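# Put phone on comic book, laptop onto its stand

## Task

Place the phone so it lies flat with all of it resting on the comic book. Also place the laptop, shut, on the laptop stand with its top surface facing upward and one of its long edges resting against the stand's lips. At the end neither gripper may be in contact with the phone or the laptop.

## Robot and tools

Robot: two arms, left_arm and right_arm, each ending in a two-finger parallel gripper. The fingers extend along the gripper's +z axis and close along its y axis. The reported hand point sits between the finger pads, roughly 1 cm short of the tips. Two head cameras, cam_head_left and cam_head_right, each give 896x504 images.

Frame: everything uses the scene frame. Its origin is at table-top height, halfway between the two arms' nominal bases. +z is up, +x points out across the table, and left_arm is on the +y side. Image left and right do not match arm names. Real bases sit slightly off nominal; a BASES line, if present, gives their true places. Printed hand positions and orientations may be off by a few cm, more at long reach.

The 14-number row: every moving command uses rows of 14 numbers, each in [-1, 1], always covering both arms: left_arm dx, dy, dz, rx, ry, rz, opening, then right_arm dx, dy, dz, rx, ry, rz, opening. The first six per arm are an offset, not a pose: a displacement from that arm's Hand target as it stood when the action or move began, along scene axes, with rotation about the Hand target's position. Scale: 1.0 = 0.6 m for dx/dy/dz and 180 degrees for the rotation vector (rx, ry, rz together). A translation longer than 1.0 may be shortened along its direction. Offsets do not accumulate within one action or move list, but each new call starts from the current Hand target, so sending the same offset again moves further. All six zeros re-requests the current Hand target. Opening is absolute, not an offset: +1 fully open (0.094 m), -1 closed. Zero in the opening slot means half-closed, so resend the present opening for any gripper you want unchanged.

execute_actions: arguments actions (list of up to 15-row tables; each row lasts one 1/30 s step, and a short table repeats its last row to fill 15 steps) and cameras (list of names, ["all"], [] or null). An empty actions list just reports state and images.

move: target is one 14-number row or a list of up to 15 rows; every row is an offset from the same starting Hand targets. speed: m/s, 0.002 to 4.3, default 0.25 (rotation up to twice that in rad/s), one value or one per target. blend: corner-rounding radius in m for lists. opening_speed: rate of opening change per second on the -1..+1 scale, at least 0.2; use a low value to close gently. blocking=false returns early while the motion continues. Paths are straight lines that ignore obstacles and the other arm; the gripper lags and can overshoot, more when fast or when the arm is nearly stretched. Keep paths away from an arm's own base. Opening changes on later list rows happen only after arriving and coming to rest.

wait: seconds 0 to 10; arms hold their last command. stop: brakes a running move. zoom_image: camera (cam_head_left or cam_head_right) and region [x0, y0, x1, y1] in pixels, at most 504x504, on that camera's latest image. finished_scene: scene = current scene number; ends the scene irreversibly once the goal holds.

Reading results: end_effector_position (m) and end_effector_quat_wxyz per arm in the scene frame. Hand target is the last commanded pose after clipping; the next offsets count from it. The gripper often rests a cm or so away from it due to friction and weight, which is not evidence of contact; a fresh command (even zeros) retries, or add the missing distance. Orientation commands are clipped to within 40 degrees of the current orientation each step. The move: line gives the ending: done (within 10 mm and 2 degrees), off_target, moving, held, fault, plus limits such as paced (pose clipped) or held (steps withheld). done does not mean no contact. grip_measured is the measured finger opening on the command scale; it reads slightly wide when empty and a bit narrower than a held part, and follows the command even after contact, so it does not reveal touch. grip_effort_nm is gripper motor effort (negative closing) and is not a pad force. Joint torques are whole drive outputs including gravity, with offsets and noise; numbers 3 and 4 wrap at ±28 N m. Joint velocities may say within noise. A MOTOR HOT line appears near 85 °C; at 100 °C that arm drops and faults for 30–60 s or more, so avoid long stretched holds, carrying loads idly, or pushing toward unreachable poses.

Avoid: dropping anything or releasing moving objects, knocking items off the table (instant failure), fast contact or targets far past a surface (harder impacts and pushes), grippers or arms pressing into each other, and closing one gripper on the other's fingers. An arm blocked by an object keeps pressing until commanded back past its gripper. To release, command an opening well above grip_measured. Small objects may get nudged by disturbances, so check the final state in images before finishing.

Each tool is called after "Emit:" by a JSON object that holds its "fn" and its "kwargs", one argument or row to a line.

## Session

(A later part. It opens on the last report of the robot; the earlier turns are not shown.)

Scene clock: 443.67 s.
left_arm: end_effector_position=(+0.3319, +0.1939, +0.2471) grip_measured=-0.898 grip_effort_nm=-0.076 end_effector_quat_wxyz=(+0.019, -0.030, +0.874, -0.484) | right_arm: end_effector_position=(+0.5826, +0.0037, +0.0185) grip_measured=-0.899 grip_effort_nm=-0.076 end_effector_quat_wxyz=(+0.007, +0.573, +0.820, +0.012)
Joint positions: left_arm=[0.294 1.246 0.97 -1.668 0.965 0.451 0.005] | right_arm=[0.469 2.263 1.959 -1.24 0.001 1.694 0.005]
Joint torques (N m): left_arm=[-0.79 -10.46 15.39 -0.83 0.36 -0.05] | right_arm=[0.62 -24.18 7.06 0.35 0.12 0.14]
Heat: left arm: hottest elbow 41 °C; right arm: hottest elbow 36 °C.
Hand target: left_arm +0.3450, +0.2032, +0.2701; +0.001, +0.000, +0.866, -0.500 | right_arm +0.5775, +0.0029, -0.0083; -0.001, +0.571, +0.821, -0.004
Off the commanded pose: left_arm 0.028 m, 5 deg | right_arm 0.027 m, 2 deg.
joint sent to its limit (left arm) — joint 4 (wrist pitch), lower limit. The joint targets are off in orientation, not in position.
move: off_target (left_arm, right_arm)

Emit:
{"fn": "move", "kwargs": {
  "target": [
    [0,0,0.0,0,0,0,-0.9, -0.19,0.0,0.005,0,0,0,-0.9]
  ],
  "speed": 0.08,
  "cameras": ["all"]
}}

Emit:
{"fn": "zoom_image", "kwargs": {
  "camera": "cam_head_left",
  "region": [360, 210, 540, 410]
}}

Emit:
{"fn": "zoom_image", "kwargs": {
  "camera": "cam_head_right",
  "region": [340, 210, 520, 410]
}}

Scene clock: 449.20 s.
left_arm: end_effector_position=(+0.3319, +0.1939, +0.2471) grip_measured=-0.898 grip_effort_nm=-0.076 end_effector_quat_wxyz=(+0.019, -0.030, +0.874, -0.484) | right_arm: end_effector_position=(+0.4936, -0.0028, +0.0140) grip_measured=-0.900 grip_effort_nm=-0.027 end_effector_quat_wxyz=(+0.016, +0.583, +0.812, +0.023)
Joint positions: left_arm=[0.294 1.246 0.97 -1.668 0.965 0.451 0.005] | right_arm=[0.529 2.041 1.557 -1.031 0.011 1.781 0.005]
Joint torques (N m): left_arm=[-0.38 -10.05 15.05 -0.68 0.46 0.02] | right_arm=[2.55 -22.83 4.34 -0.38 -0.17 0.17]
Heat: left arm: hottest elbow 41 °C; right arm: hottest shoulder 36 °C.
Hand target: left_arm +0.3450, +0.2032, +0.2701; +0.001, +0.000, +0.866, -0.500 | right_arm +0.4636, +0.0029, -0.0052; -0.001, +0.571, +0.821, -0.004
Off the commanded pose: left_arm 0.028 m, 5 deg | right_arm 0.036 m, 4 deg.
joint sent to its limit (left arm) — joint 4 (wrist pitch), lower limit. The joint targets are off in orientation, not in position.
move: off_target (left_arm, right_arm)

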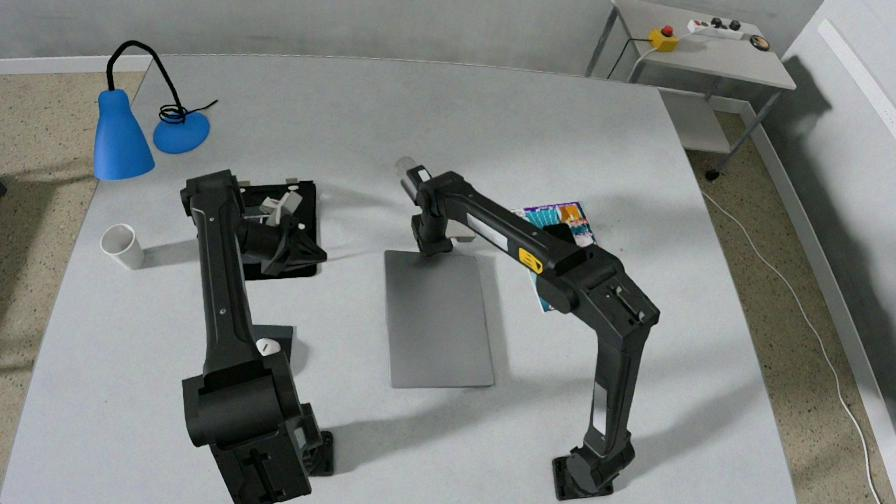

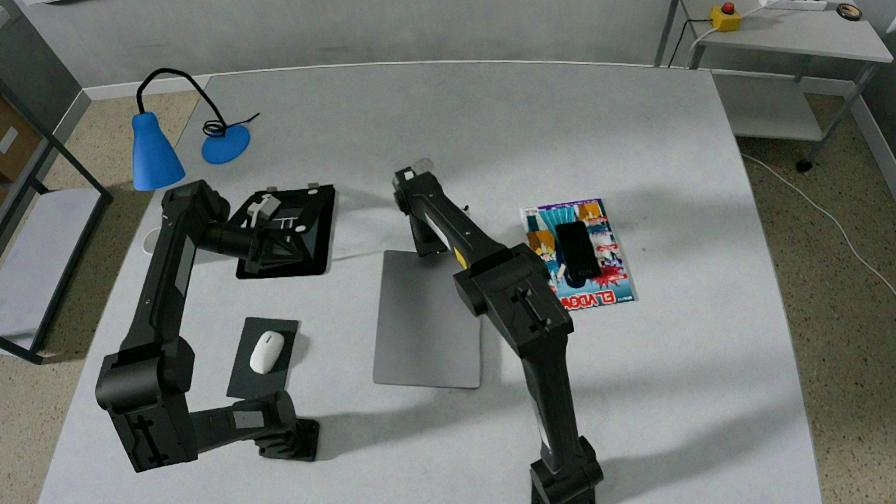

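Scaled by 2.520.

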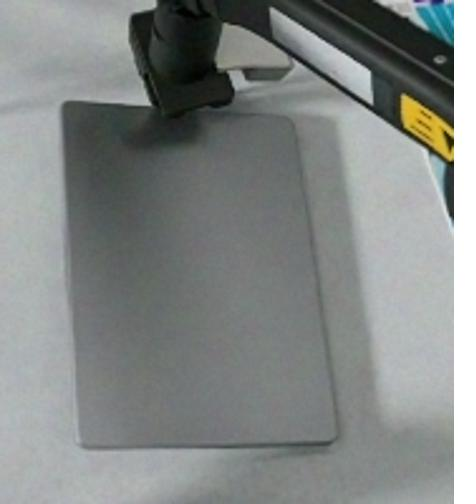

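Scaled by 2.520.

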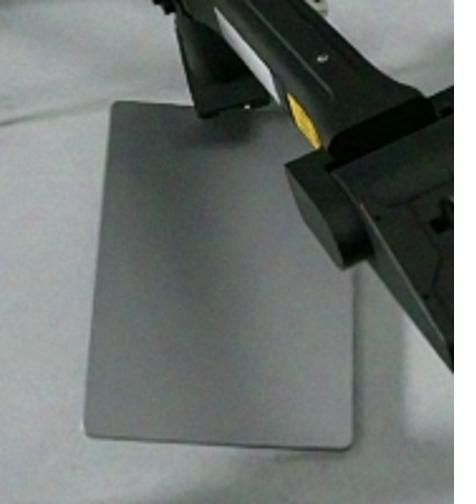

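Emit:
{"fn": "move", "kwargs": {
  "target": [
    [0,0,0.0,0,0,0,-0.9, -0.09,-0.005,0.01,0,0,0,-0.9]
  ],
  "speed": 0.08,
  "cameras": ["all"]
}}

Emit:
{"fn": "zoom_image", "kwargs": {
  "camera": "cam_head_left",
  "region": [360, 230, 540, 430]
}}

Scene clock: 453.77 s.
left_arm: end_effector_position=(+0.3319, +0.1939, +0.2471) grip_measured=-0.898 grip_effort_nm=-0.081 end_effector_quat_wxyz=(+0.019, -0.030, +0.874, -0.484) | right_arm: end_effector_position=(+0.4367, -0.0028, +0.0131) grip_measured=-0.900 grip_effort_nm=-0.022 end_effector_quat_wxyz=(+0.013, +0.582, +0.813, +0.018)
Joint positions: left_arm=[0.294 1.246 0.97 -1.668 0.965 0.451 0.005] | right_arm=[0.581 1.94 1.387 -0.975 0.012 1.83 0.005]
Joint torques (N m): left_arm=[-0.5 -9.99 15.15 -0.65 0.44 -0.01] | right_arm=[2.32 -21.36 4.3 -0.29 -0.24 0.16]
Heat: left arm: hottest elbow 41 °C; right arm: hottest shoulder 36 °C.
Hand target: left_arm +0.3450, +0.2032, +0.2701; +0.001, +0.000, +0.866, -0.500 | right_arm +0.4095, -0.0001, +0.0007; -0.001, +0.571, +0.821, -0.004
Off the commanded pose: left_arm 0.028 m, 5 deg | right_arm 0.030 m, 3 deg.
joint sent to its limit (left arm) — joint 4 (wrist pitch), lower limit. The joint targets are off in orientation, not in position.
move: off_target (left_arm, right_arm)

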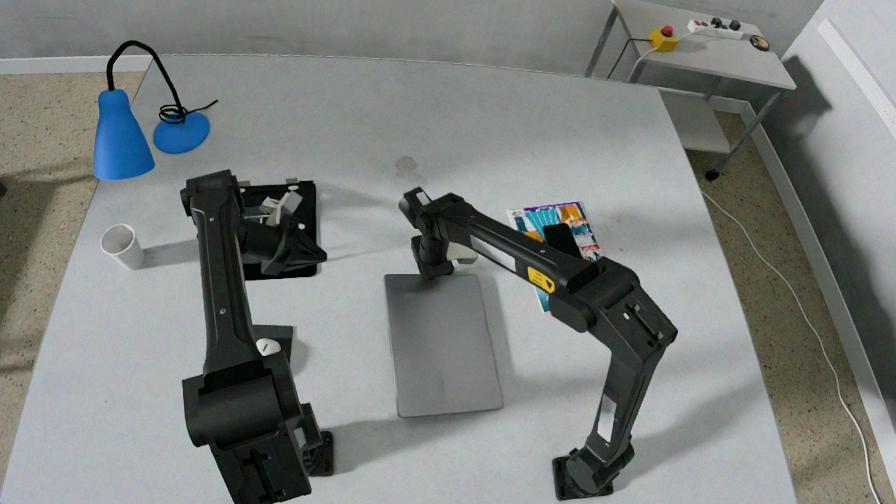

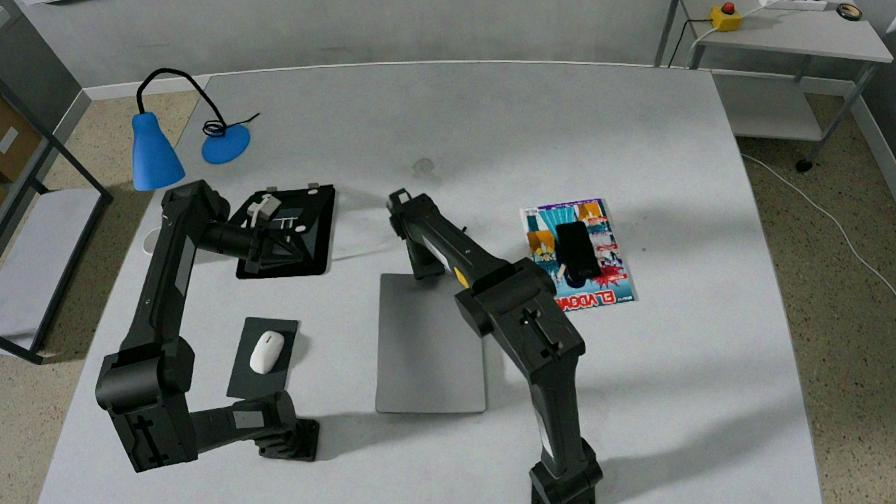

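Scaled by 2.520.

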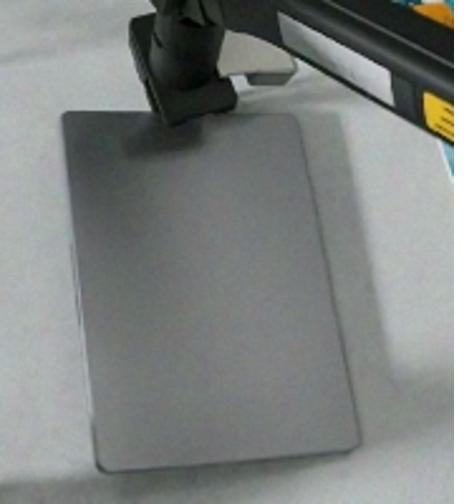

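Emit:
{"fn": "move", "kwargs": {
  "target": [
    [0,0,0.0,0,0,0,-0.9, 0.09,0,0.02,0,0,0,-0.9],
    [0,0,0.0,0,0,0,-0.9, 0.09,0,0.217,0,0,0,-0.9],
    [0,0,0.0,0,0,0,-0.9, -0.233,-0.33,0.217,0,0,0,-0.9],
    [0,0,0.0,0,0,0,-0.9, -0.233,-0.33,0.06,0,0,0,-0.9]
  ],
  "speed": 0.2,
  "blend": [0,0.03,0.02,0],
  "cameras": ["all"]
}}

Emit:
{"fn": "zoom_image", "kwargs": {
  "camera": "cam_head_left",
  "region": [360, 240, 560, 440]
}}

Emit:
{"fn": "zoom_image", "kwargs": {
  "camera": "cam_head_right",
  "region": [350, 240, 550, 440]
}}

Scene clock: 467.17 s.
left_arm: end_effector_position=(+0.3319, +0.1939, +0.2471) grip_measured=-0.898 grip_effort_nm=-0.076 end_effector_quat_wxyz=(+0.019, -0.030, +0.874, -0.484) | right_arm: end_effector_position=(+0.2704, -0.1935, +0.0442) grip_measured=-0.900 grip_effort_nm=-0.017 end_effector_quat_wxyz=(+0.003, +0.569, +0.823, +0.001)
Joint positions: left_arm=[0.294 1.246 0.97 -1.668 0.965 0.451 0.005] | right_arm=[0.368 1.364 0.734 -0.934 0.004 1.583 0.005]
Joint torques (N m): left_arm=[-0.67 -9.64 15.17 -0.5 0.42 -0.03] | right_arm=[-0.5 -9.05 6.05 0.54 0.07 0.11]
Heat: left arm: hottest elbow 42 °C; right arm: hottest shoulder 36 °C.
Hand target: left_arm +0.3450, +0.2032, +0.2701; +0.001, +0.000, +0.866, -0.500 | right_arm +0.2698, -0.1981, +0.0367; -0.001, +0.571, +0.821, -0.004
Off the commanded pose: left_arm 0.028 m, 5 deg | right_arm 0.009 m, 1 deg.
joint sent to its limit (left arm) — joint 4 (wrist pitch), lower limit. The joint targets are off in orientation, not in position.
move: off_target (left_arm)

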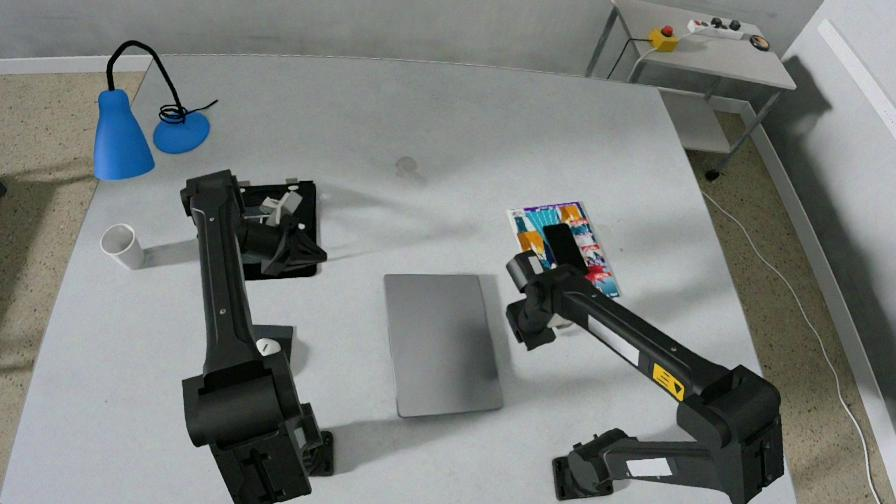

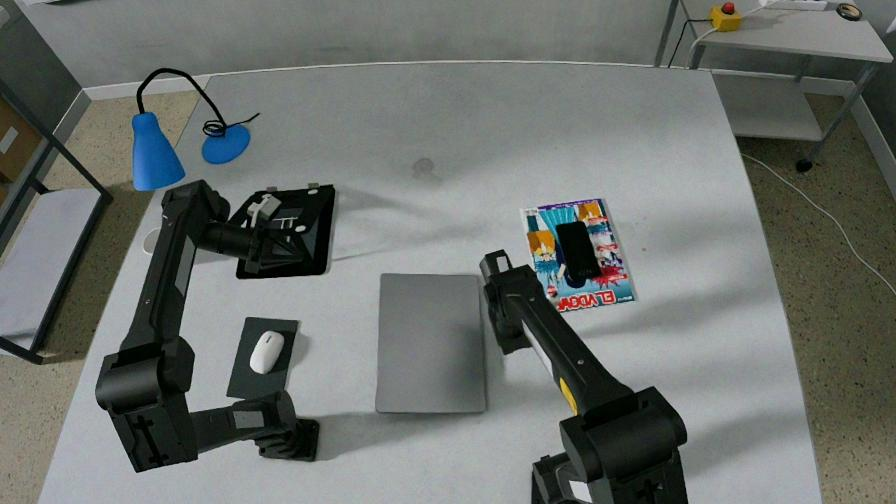

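Scaled by 2.520.

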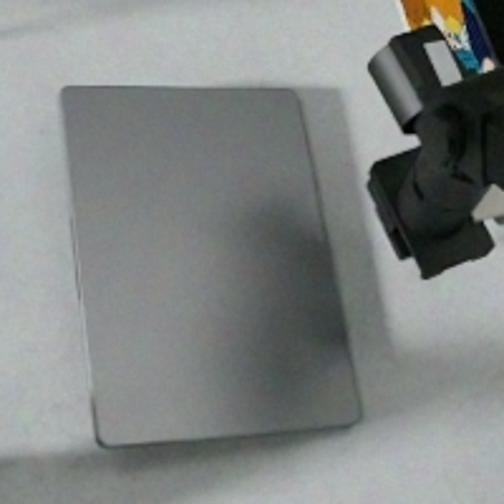

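Scaled by 2.520.

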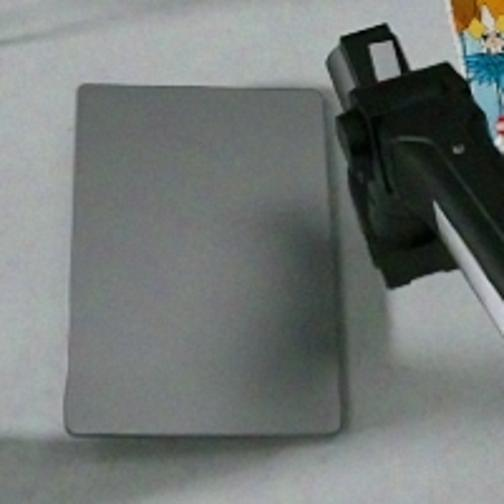

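Emit:
{"fn": "move", "kwargs": {
  "target": [
    [0,0,0.0,0,0,0,-0.9, 0.02,0.0,-0.06,0,0,0.02,-0.9],
    [0,0,0.0,0,0,0,-0.9, 0.02,0.09,-0.06,0,0,0.02,-0.9]
  ],
  "speed": 0.1,
  "cameras": ["all"]
}}

Emit:
{"fn": "zoom_image", "kwargs": {
  "camera": "cam_head_left",
  "region": [420, 260, 560, 400]
}}

Emit:
{"fn": "zoom_image", "kwargs": {
  "camera": "cam_head_right",
  "region": [420, 260, 560, 400]
}}

Scene clock: 474.27 s.
left_arm: end_effector_position=(+0.3319, +0.1939, +0.2471) grip_measured=-0.898 grip_effort_nm=-0.076 end_effector_quat_wxyz=(+0.019, -0.030, +0.874, -0.484) | right_arm: end_effector_position=(+0.2763, -0.1561, +0.0098) grip_measured=-0.900 grip_effort_nm=-0.012 end_effector_quat_wxyz=(+0.007, +0.549, +0.836, +0.001)
Joint positions: left_arm=[0.294 1.246 0.97 -1.668 0.965 0.451 0.005] | right_arm=[0.467 1.487 0.746 -0.822 0.011 1.636 0.005]
Joint torques (N m): left_arm=[-0.85 -10.17 15.3 -0.72 0.42 -0.01] | right_arm=[1.79 -7.53 8.02 0.4 -0.17 0.22]
Heat: left arm: hottest elbow 42 °C; right arm: hottest shoulder 36 °C.
Hand target: left_arm +0.3450, +0.2032, +0.2701; +0.001, +0.000, +0.866, -0.500 | right_arm +0.2817, -0.1441, +0.0006; -0.001, +0.545, +0.839, -0.004
Off the commanded pose: left_arm 0.028 m, 5 deg | right_arm 0.016 m, 1 deg.
joint sent to its limit (left arm) — joint 4 (wrist pitch), lower limit. The joint targets are off in orientation, not in position.
move: off_target (left_arm, right_arm)

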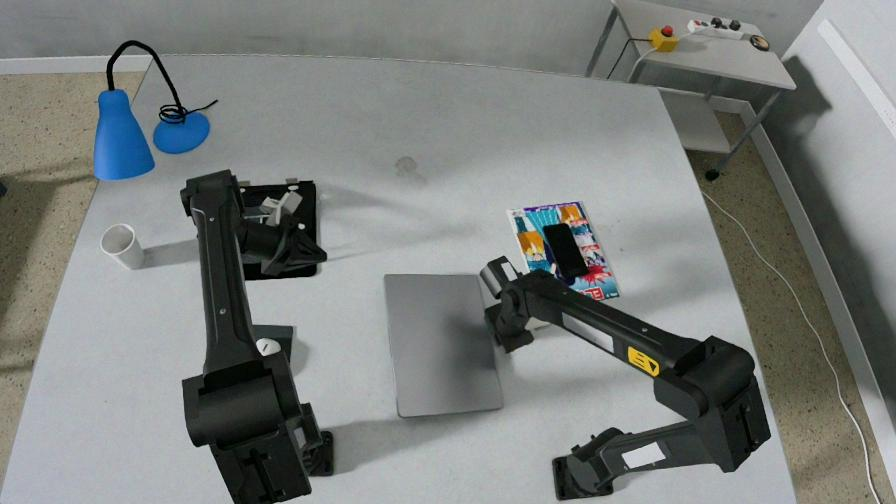

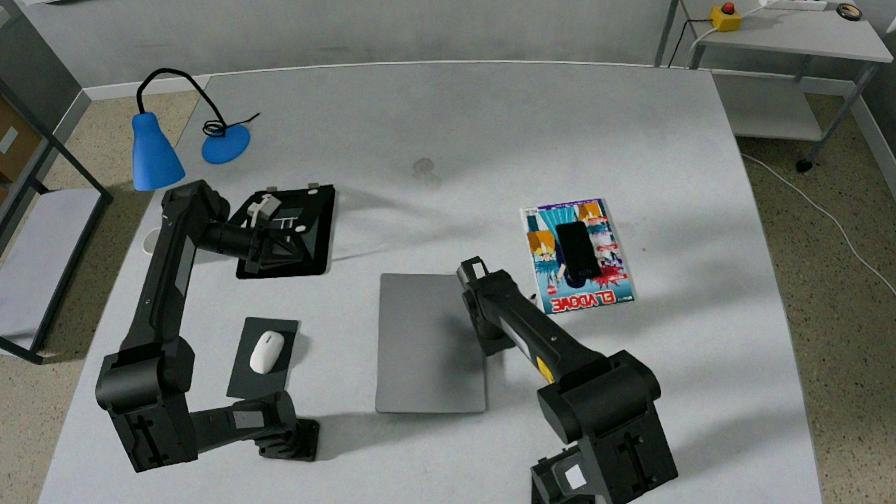

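Scaled by 3.600.

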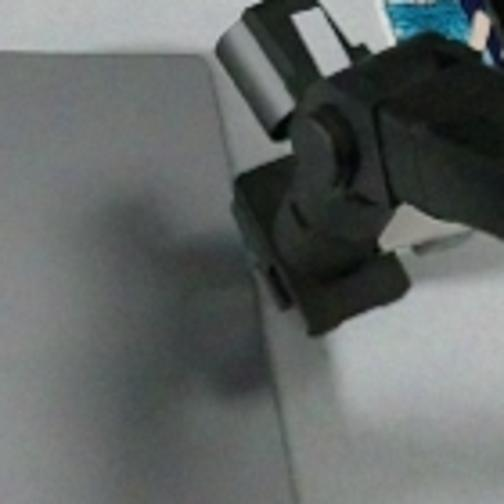

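Scaled by 3.600.

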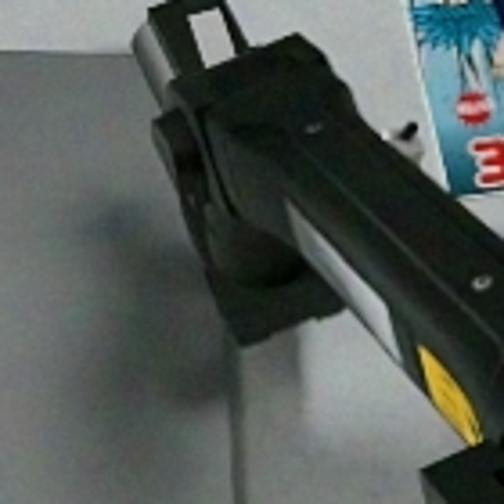

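Emit:
{"fn": "move", "kwargs": {
  "target": [
    [-0.12,0.0,-0.05,0,0,0.028,-0.9, 0,0,0,0,0,0,-0.9],
    [-0.12,0.0,-0.27,0,0,0.028,-0.9, 0,0,0,0,0,0,-0.9]
  ],
  "speed": 0.2,
  "blend": [0.03,0],
  "cameras": ["all"]
}}

Emit:
{"fn": "zoom_image", "kwargs": {
  "camera": "cam_head_left",
  "region": [230, 220, 430, 420]
}}

Emit:
{"fn": "zoom_image", "kwargs": {
  "camera": "cam_head_right",
  "region": [220, 220, 420, 420]
}}

Scene clock: 479.47 s.
left_arm: end_effector_position=(+0.2739, +0.2020, +0.1121) grip_measured=-0.898 grip_effort_nm=-0.076 end_effector_quat_wxyz=(+0.022, -0.034, +0.866, -0.498) | right_arm: end_effector_position=(+0.2763, -0.1561, +0.0098) grip_measured=-0.900 grip_effort_nm=-0.017 end_effector_quat_wxyz=(+0.007, +0.550, +0.835, +0.001)
Joint positions: left_arm=[0.408 1.352 0.629 -1.384 0.945 0.636 0.005] | right_arm=[0.467 1.487 0.746 -0.822 0.011 1.636 0.005]
Joint torques (N m): left_arm=[-0.91 -7.53 6.12 -0.23 0.49 0.13] | right_arm=[1.85 -7.59 8.02 0.38 -0.17 0.23]
Heat: left arm: hottest elbow 42 °C; right arm: hottest shoulder 36 °C.
Hand target: left_arm +0.2731, +0.2032, +0.1082; +0.023, -0.038, +0.865, -0.500 | right_arm +0.2817, -0.1441, +0.0006; -0.001, +0.545, +0.839, -0.004
Off the commanded pose: left_arm 0.004 m, 1 deg | right_arm 0.016 m, 1 deg.
move: off_target (right_arm)

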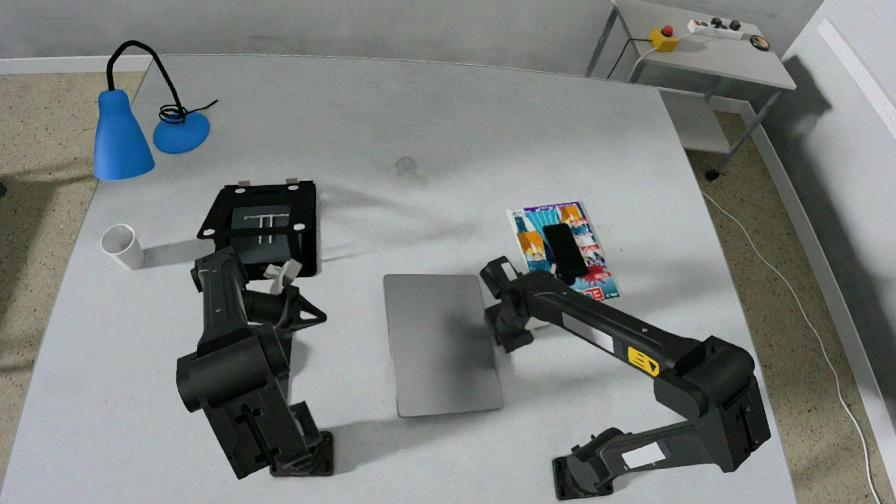

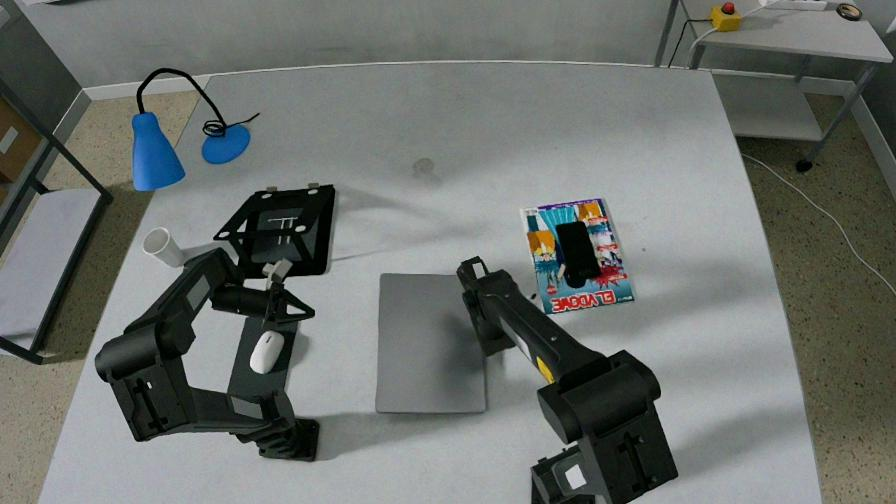

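Scaled by 2.520.

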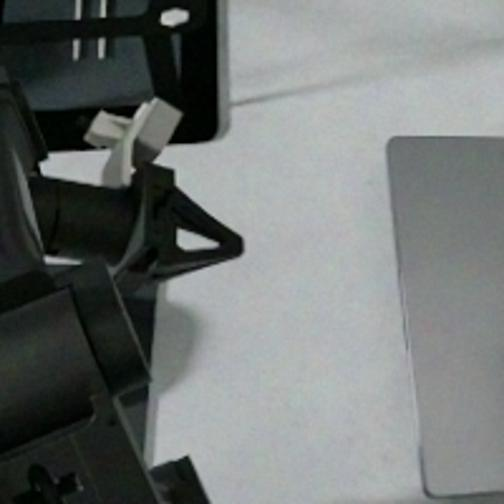

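Scaled by 2.520.

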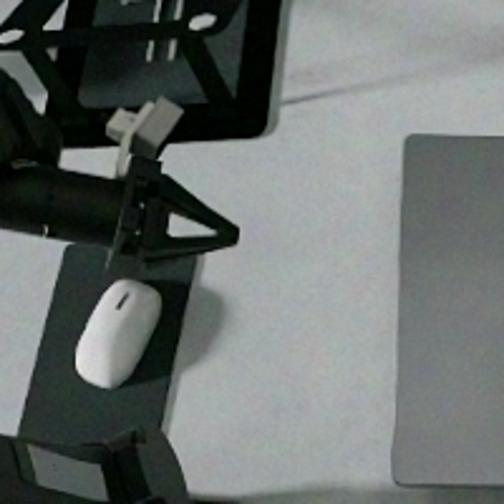

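Emit:
{"fn": "move", "kwargs": {
  "target": [
    [-0.02,-0.03,-0.13,0,0,0.0,-0.9, 0,0,0,0,0,0,-0.9],
    [-0.02,-0.10,-0.14,0,0,0,-0.9, 0,0,0,0,0,0,-0.9]
  ],
  "speed": 0.12,
  "cameras": ["all"]
}}

Emit:
{"fn": "zoom_image", "kwargs": {
  "camera": "cam_head_left",
  "region": [310, 260, 450, 400]
}}

Emit:
{"fn": "zoom_image", "kwargs": {
  "camera": "cam_head_right",
  "region": [310, 260, 450, 400]
}}

Scene clock: 488.03 s.
left_arm: end_effector_position=(+0.2636, +0.1470, +0.0229) grip_measured=-0.898 grip_effort_nm=-0.076 end_effector_quat_wxyz=(+0.021, -0.045, +0.864, -0.502) | right_arm: end_effector_position=(+0.2763, -0.1561, +0.0098) grip_measured=-0.900 grip_effort_nm=-0.012 end_effector_quat_wxyz=(+0.007, +0.550, +0.835, +0.001)
Joint positions: left_arm=[0.21 1.487 0.424 -0.756 1.034 0.276 0.005] | right_arm=[0.467 1.487 0.746 -0.822 0.011 1.636 0.005]
Joint torques (N m): left_arm=[-2.61 -9.58 3.97 0.32 0.48 -0.05] | right_arm=[1.9 -7.71 7.99 0.39 -0.17 0.22]
Heat: left arm: hottest elbow 40 °C; right arm: hottest shoulder 35 °C.
Hand target: left_arm +0.2611, +0.1432, +0.0242; +0.023, -0.038, +0.865, -0.500 | right_arm +0.2817, -0.1441, +0.0006; -0.001, +0.545, +0.839, -0.004
Off the commanded pose: left_arm 0.005 m, 1 deg | right_arm 0.016 m, 1 deg.
move: off_target (right_arm)

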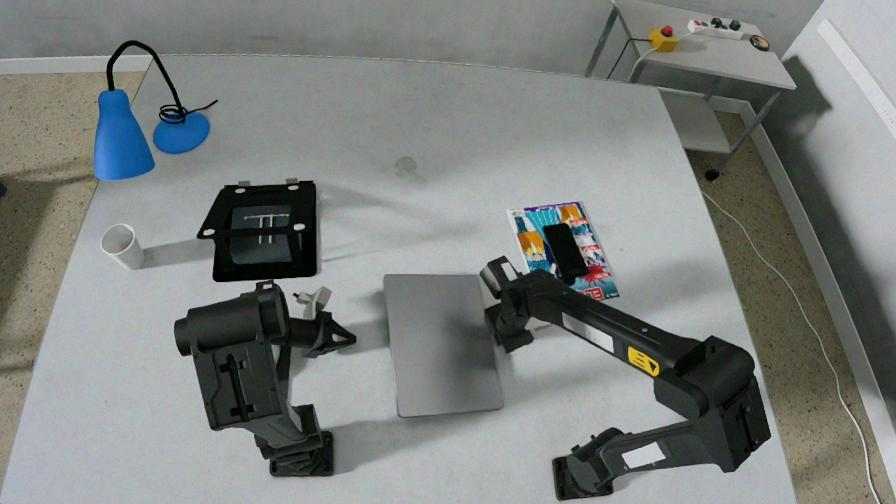

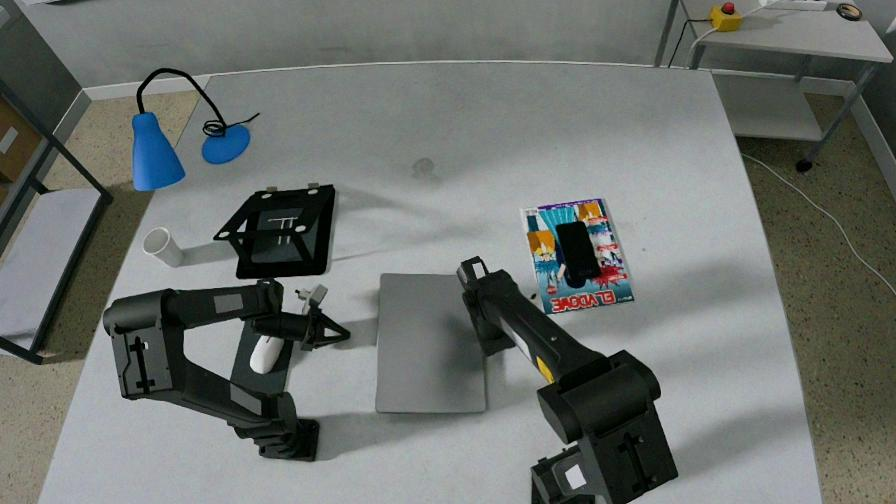

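Scaled by 3.600.

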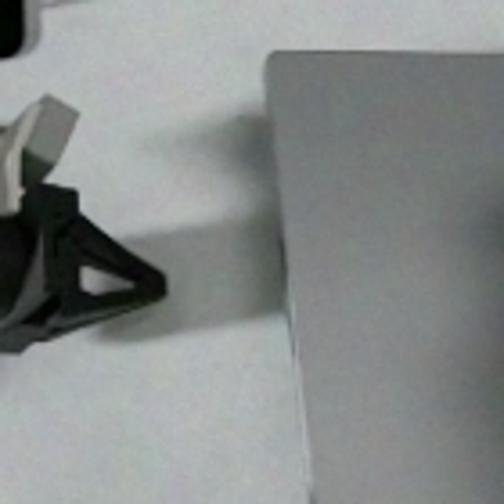

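Scaled by 3.600.

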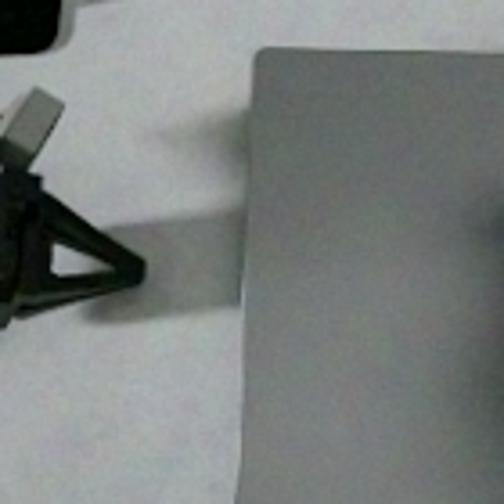

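Emit:
{"fn": "move", "kwargs": {
  "target": [
    [-0.005,-0.14,0.0,0,0,0,-0.9, 0,0,0,0,0,0,-0.9]
  ],
  "speed": 0.06,
  "cameras": ["all"]
}}

Emit:
{"fn": "zoom_image", "kwargs": {
  "camera": "cam_head_left",
  "region": [320, 260, 460, 400]
}}

Emit:
{"fn": "zoom_image", "kwargs": {
  "camera": "cam_head_right",
  "region": [310, 260, 450, 400]
}}

Scene clock: 496.00 s.
left_arm: end_effector_position=(+0.2610, +0.0625, +0.0220) grip_measured=-0.898 grip_effort_nm=-0.081 end_effector_quat_wxyz=(+0.018, -0.046, +0.865, -0.499) | right_arm: end_effector_position=(+0.2763, -0.1561, +0.0098) grip_measured=-0.900 grip_effort_nm=-0.012 end_effector_quat_wxyz=(+0.007, +0.550, +0.835, +0.001)
Joint positions: left_arm=[-0.174 1.374 0.287 -0.103 0.999 -0.46 0.005] | right_arm=[0.467 1.487 0.746 -0.822 0.011 1.636 0.005]
Joint torques (N m): left_arm=[-2.78 -8.94 4.93 1.57 0.34 0.02] | right_arm=[1.85 -7.65 8.01 0.39 -0.17 0.23]
Heat: left arm: hottest elbow 38 °C; right arm: hottest shoulder 35 °C.
Hand target: left_arm +0.2581, +0.0592, +0.0242; +0.023, -0.038, +0.865, -0.500 | right_arm +0.2817, -0.1441, +0.0006; -0.001, +0.545, +0.839, -0.004
Off the commanded pose: left_arm 0.005 m, 1 deg | right_arm 0.016 m, 1 deg.
move: off_target (right_arm)

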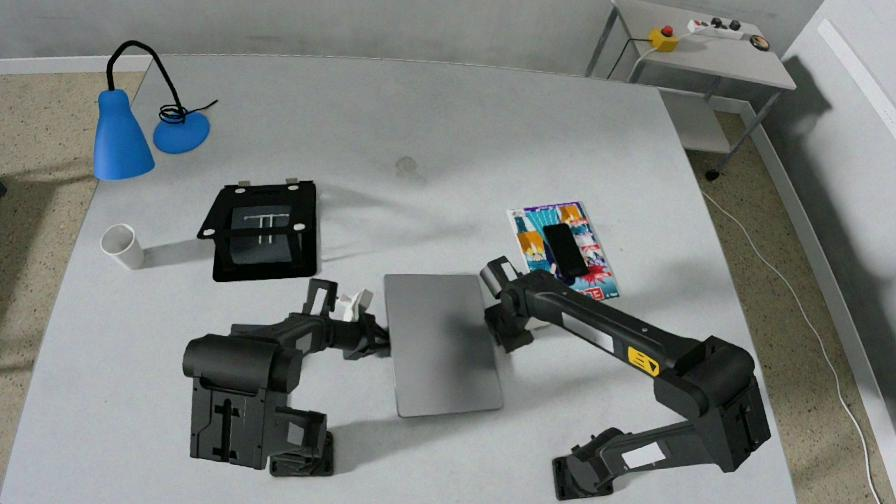

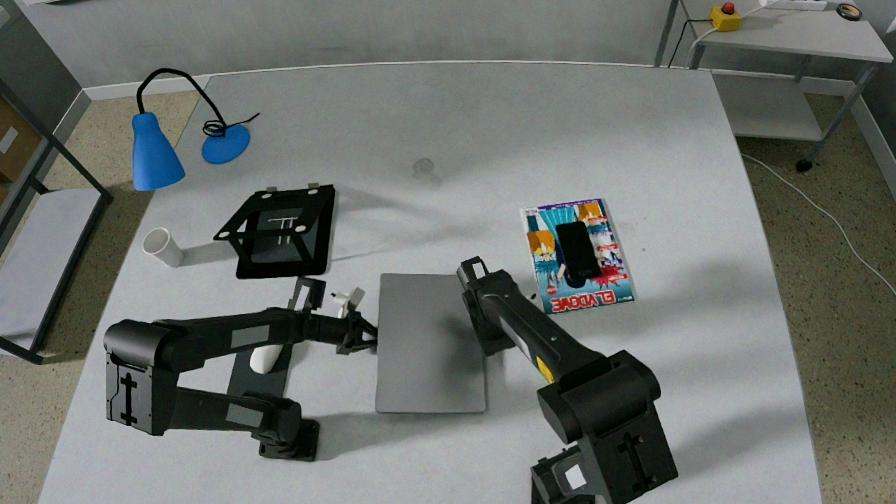

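Scaled by 3.600.

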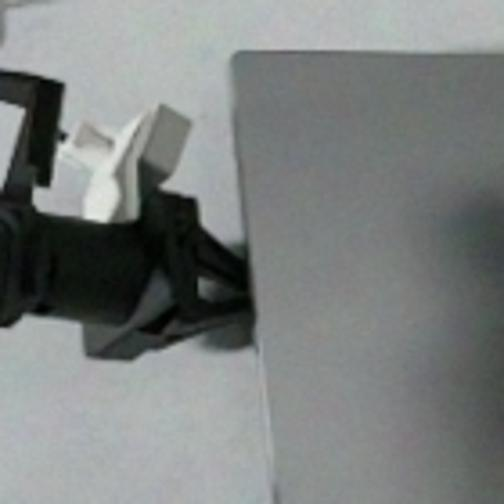

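Scaled by 3.600.

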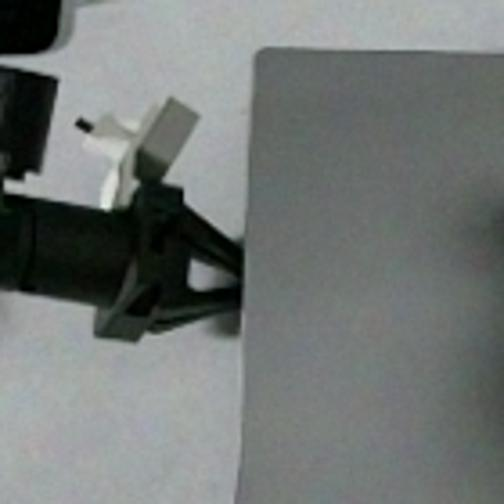

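Emit:
{"fn": "zoom_image", "kwargs": {
  "camera": "cam_head_left",
  "region": [365, 320, 415, 365]
}}

Emit:
{"fn": "zoom_image", "kwargs": {
  "camera": "cam_head_right",
  "region": [355, 315, 405, 360]
}}

Scaled by 10.080.

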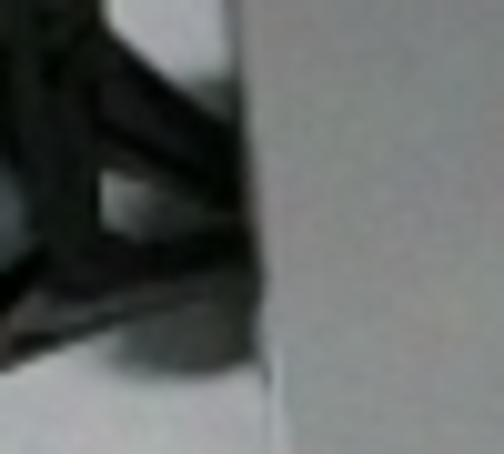

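Scaled by 10.080.

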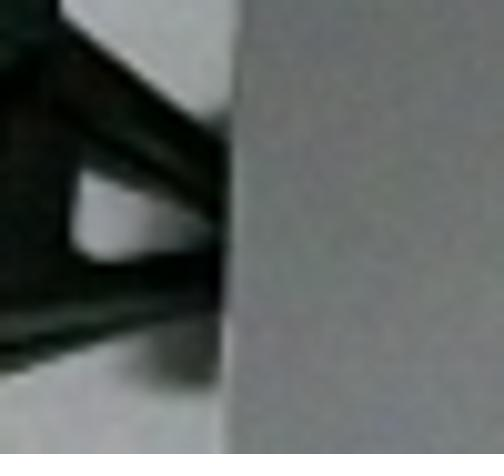

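Emit:
{"fn": "move", "kwargs": {
  "target": [
    [0.003,-0.04,0.0,0,0,0,-0.9, 0,0,0,0,0,0,-0.9]
  ],
  "speed": 0.05,
  "cameras": ["all"]
}}

Emit:
{"fn": "zoom_image", "kwargs": {
  "camera": "cam_head_left",
  "region": [340, 260, 520, 440]
}}

Emit:
{"fn": "zoom_image", "kwargs": {
  "camera": "cam_head_right",
  "region": [340, 260, 520, 440]
}}

Scene clock: 508.17 s.
left_arm: end_effector_position=(+0.2581, +0.0448, +0.0178) grip_measured=-0.899 grip_effort_nm=-0.032 end_effector_quat_wxyz=(+0.019, -0.054, +0.870, -0.489) | right_arm: end_effector_position=(+0.2763, -0.1561, +0.0098) grip_measured=-0.900 grip_effort_nm=-0.017 end_effector_quat_wxyz=(+0.007, +0.550, +0.835, +0.001)
Joint positions: left_arm=[-0.266 1.377 0.262 0.042 0.937 -0.616 0.005] | right_arm=[0.467 1.487 0.746 -0.822 0.011 1.636 0.005]
Joint torques (N m): left_arm=[-3.08 -7.36 6.2 2.11 0.91 -0.09] | right_arm=[1.9 -7.65 8.02 0.39 -0.17 0.22]
Motor temperatures (°C): left_arm=[23 27 36 24 28 24 26] | right_arm=[27 35 35 25 24 23 25]
Heat: left arm: hottest elbow 36 °C; right arm: hottest shoulder 35 °C.
Hand target: left_arm +0.2599, +0.0353, +0.0241; +0.023, -0.038, +0.865, -0.500 | right_arm +0.2817, -0.1441, +0.0006; -0.001, +0.545, +0.839, -0.004
Off the commanded pose: left_arm 0.012 m, 2 deg | right_arm 0.016 m, 1 deg.
move: off_target (left_arm, right_arm)

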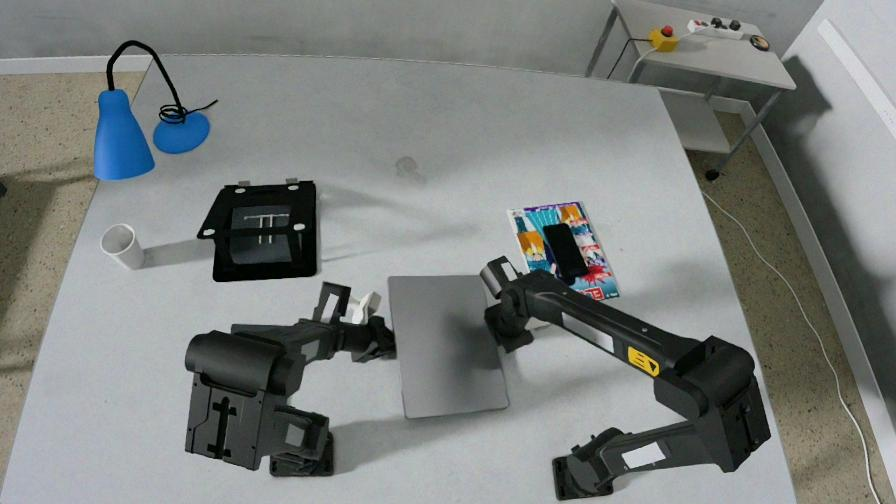

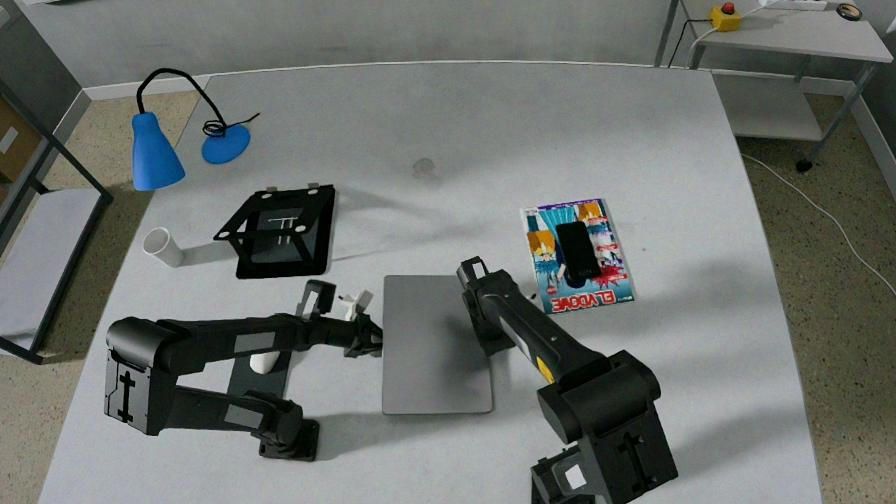

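Scaled by 2.800.

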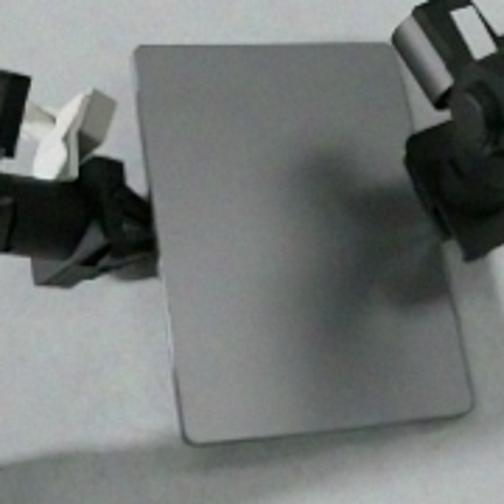

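Scaled by 2.800.

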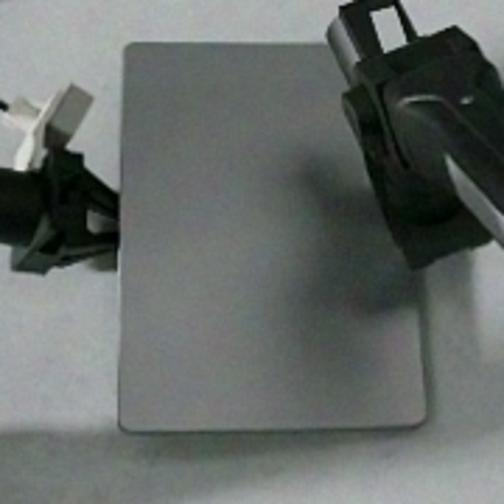

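Emit:
{"fn": "move", "kwargs": {
  "target": [
    [0.0,0.14,0.02,0,0,0,-0.9, 0,0,0,0,0,0,-0.9],
    [0.0,0.14,0.025,0,0,0,-0.1, 0,0,0,0,0,0,-0.9]
  ],
  "speed": 0.1,
  "cameras": ["all"]
}}

Emit:
{"fn": "zoom_image", "kwargs": {
  "camera": "cam_head_left",
  "region": [320, 270, 440, 390]
}}

Emit:
{"fn": "zoom_image", "kwargs": {
  "camera": "cam_head_right",
  "region": [300, 270, 420, 390]
}}

Scene clock: 524.90 s.
left_arm: end_effector_position=(+0.2397, +0.1144, +0.0321) grip_measured=-0.103 grip_effort_nm=0.134 end_effector_quat_wxyz=(+0.007, -0.041, +0.866, -0.499) | right_arm: end_effector_position=(+0.2763, -0.1561, +0.0098) grip_measured=-0.900 grip_effort_nm=-0.017 end_effector_quat_wxyz=(+0.007, +0.550, +0.835, +0.001)
Joint positions: left_arm=[0.073 1.34 0.334 -0.634 1.043 0.047 0.042] | right_arm=[0.467 1.487 0.746 -0.822 0.011 1.636 0.005]
Joint torques (N m): left_arm=[0.32 -5.54 9.69 -0.18 0.67 0.14] | right_arm=[1.85 -7.59 8.05 0.38 -0.17 0.22]
Heat: left arm: hottest elbow 35 °C; right arm: hottest elbow 35 °C.
Hand target: left_arm +0.2598, +0.1192, +0.0391; +0.023, -0.038, +0.865, -0.500 | right_arm +0.2817, -0.1441, +0.0006; -0.001, +0.545, +0.839, -0.004
Off the commanded pose: left_arm 0.022 m, 2 deg | right_arm 0.016 m, 1 deg.
move: off_target (left_arm, right_arm); target 2's new opening was sent with left_arm's hand 0.022 m and 2 deg from that target

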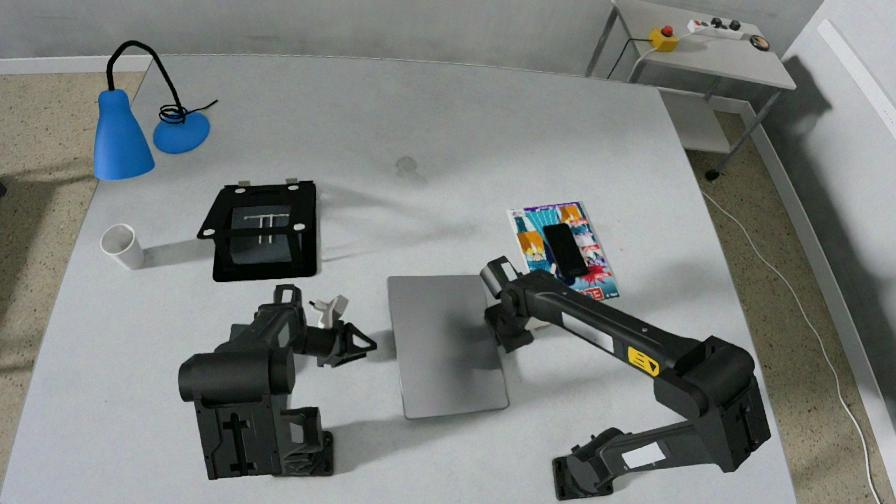

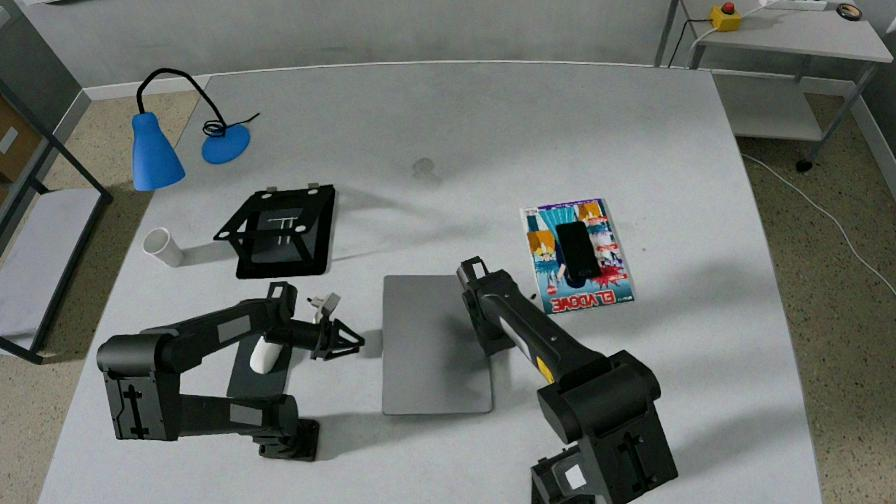

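Scaled by 4.200.

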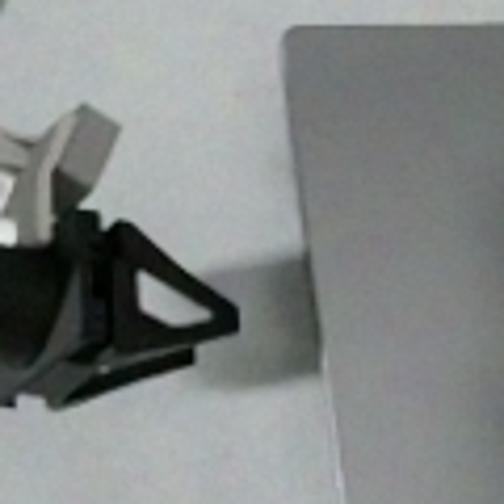

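Scaled by 4.200.

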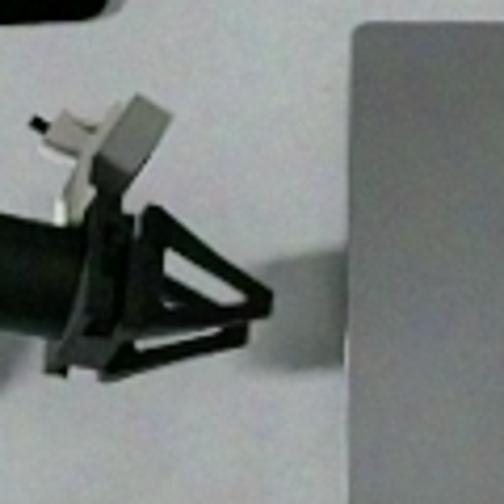

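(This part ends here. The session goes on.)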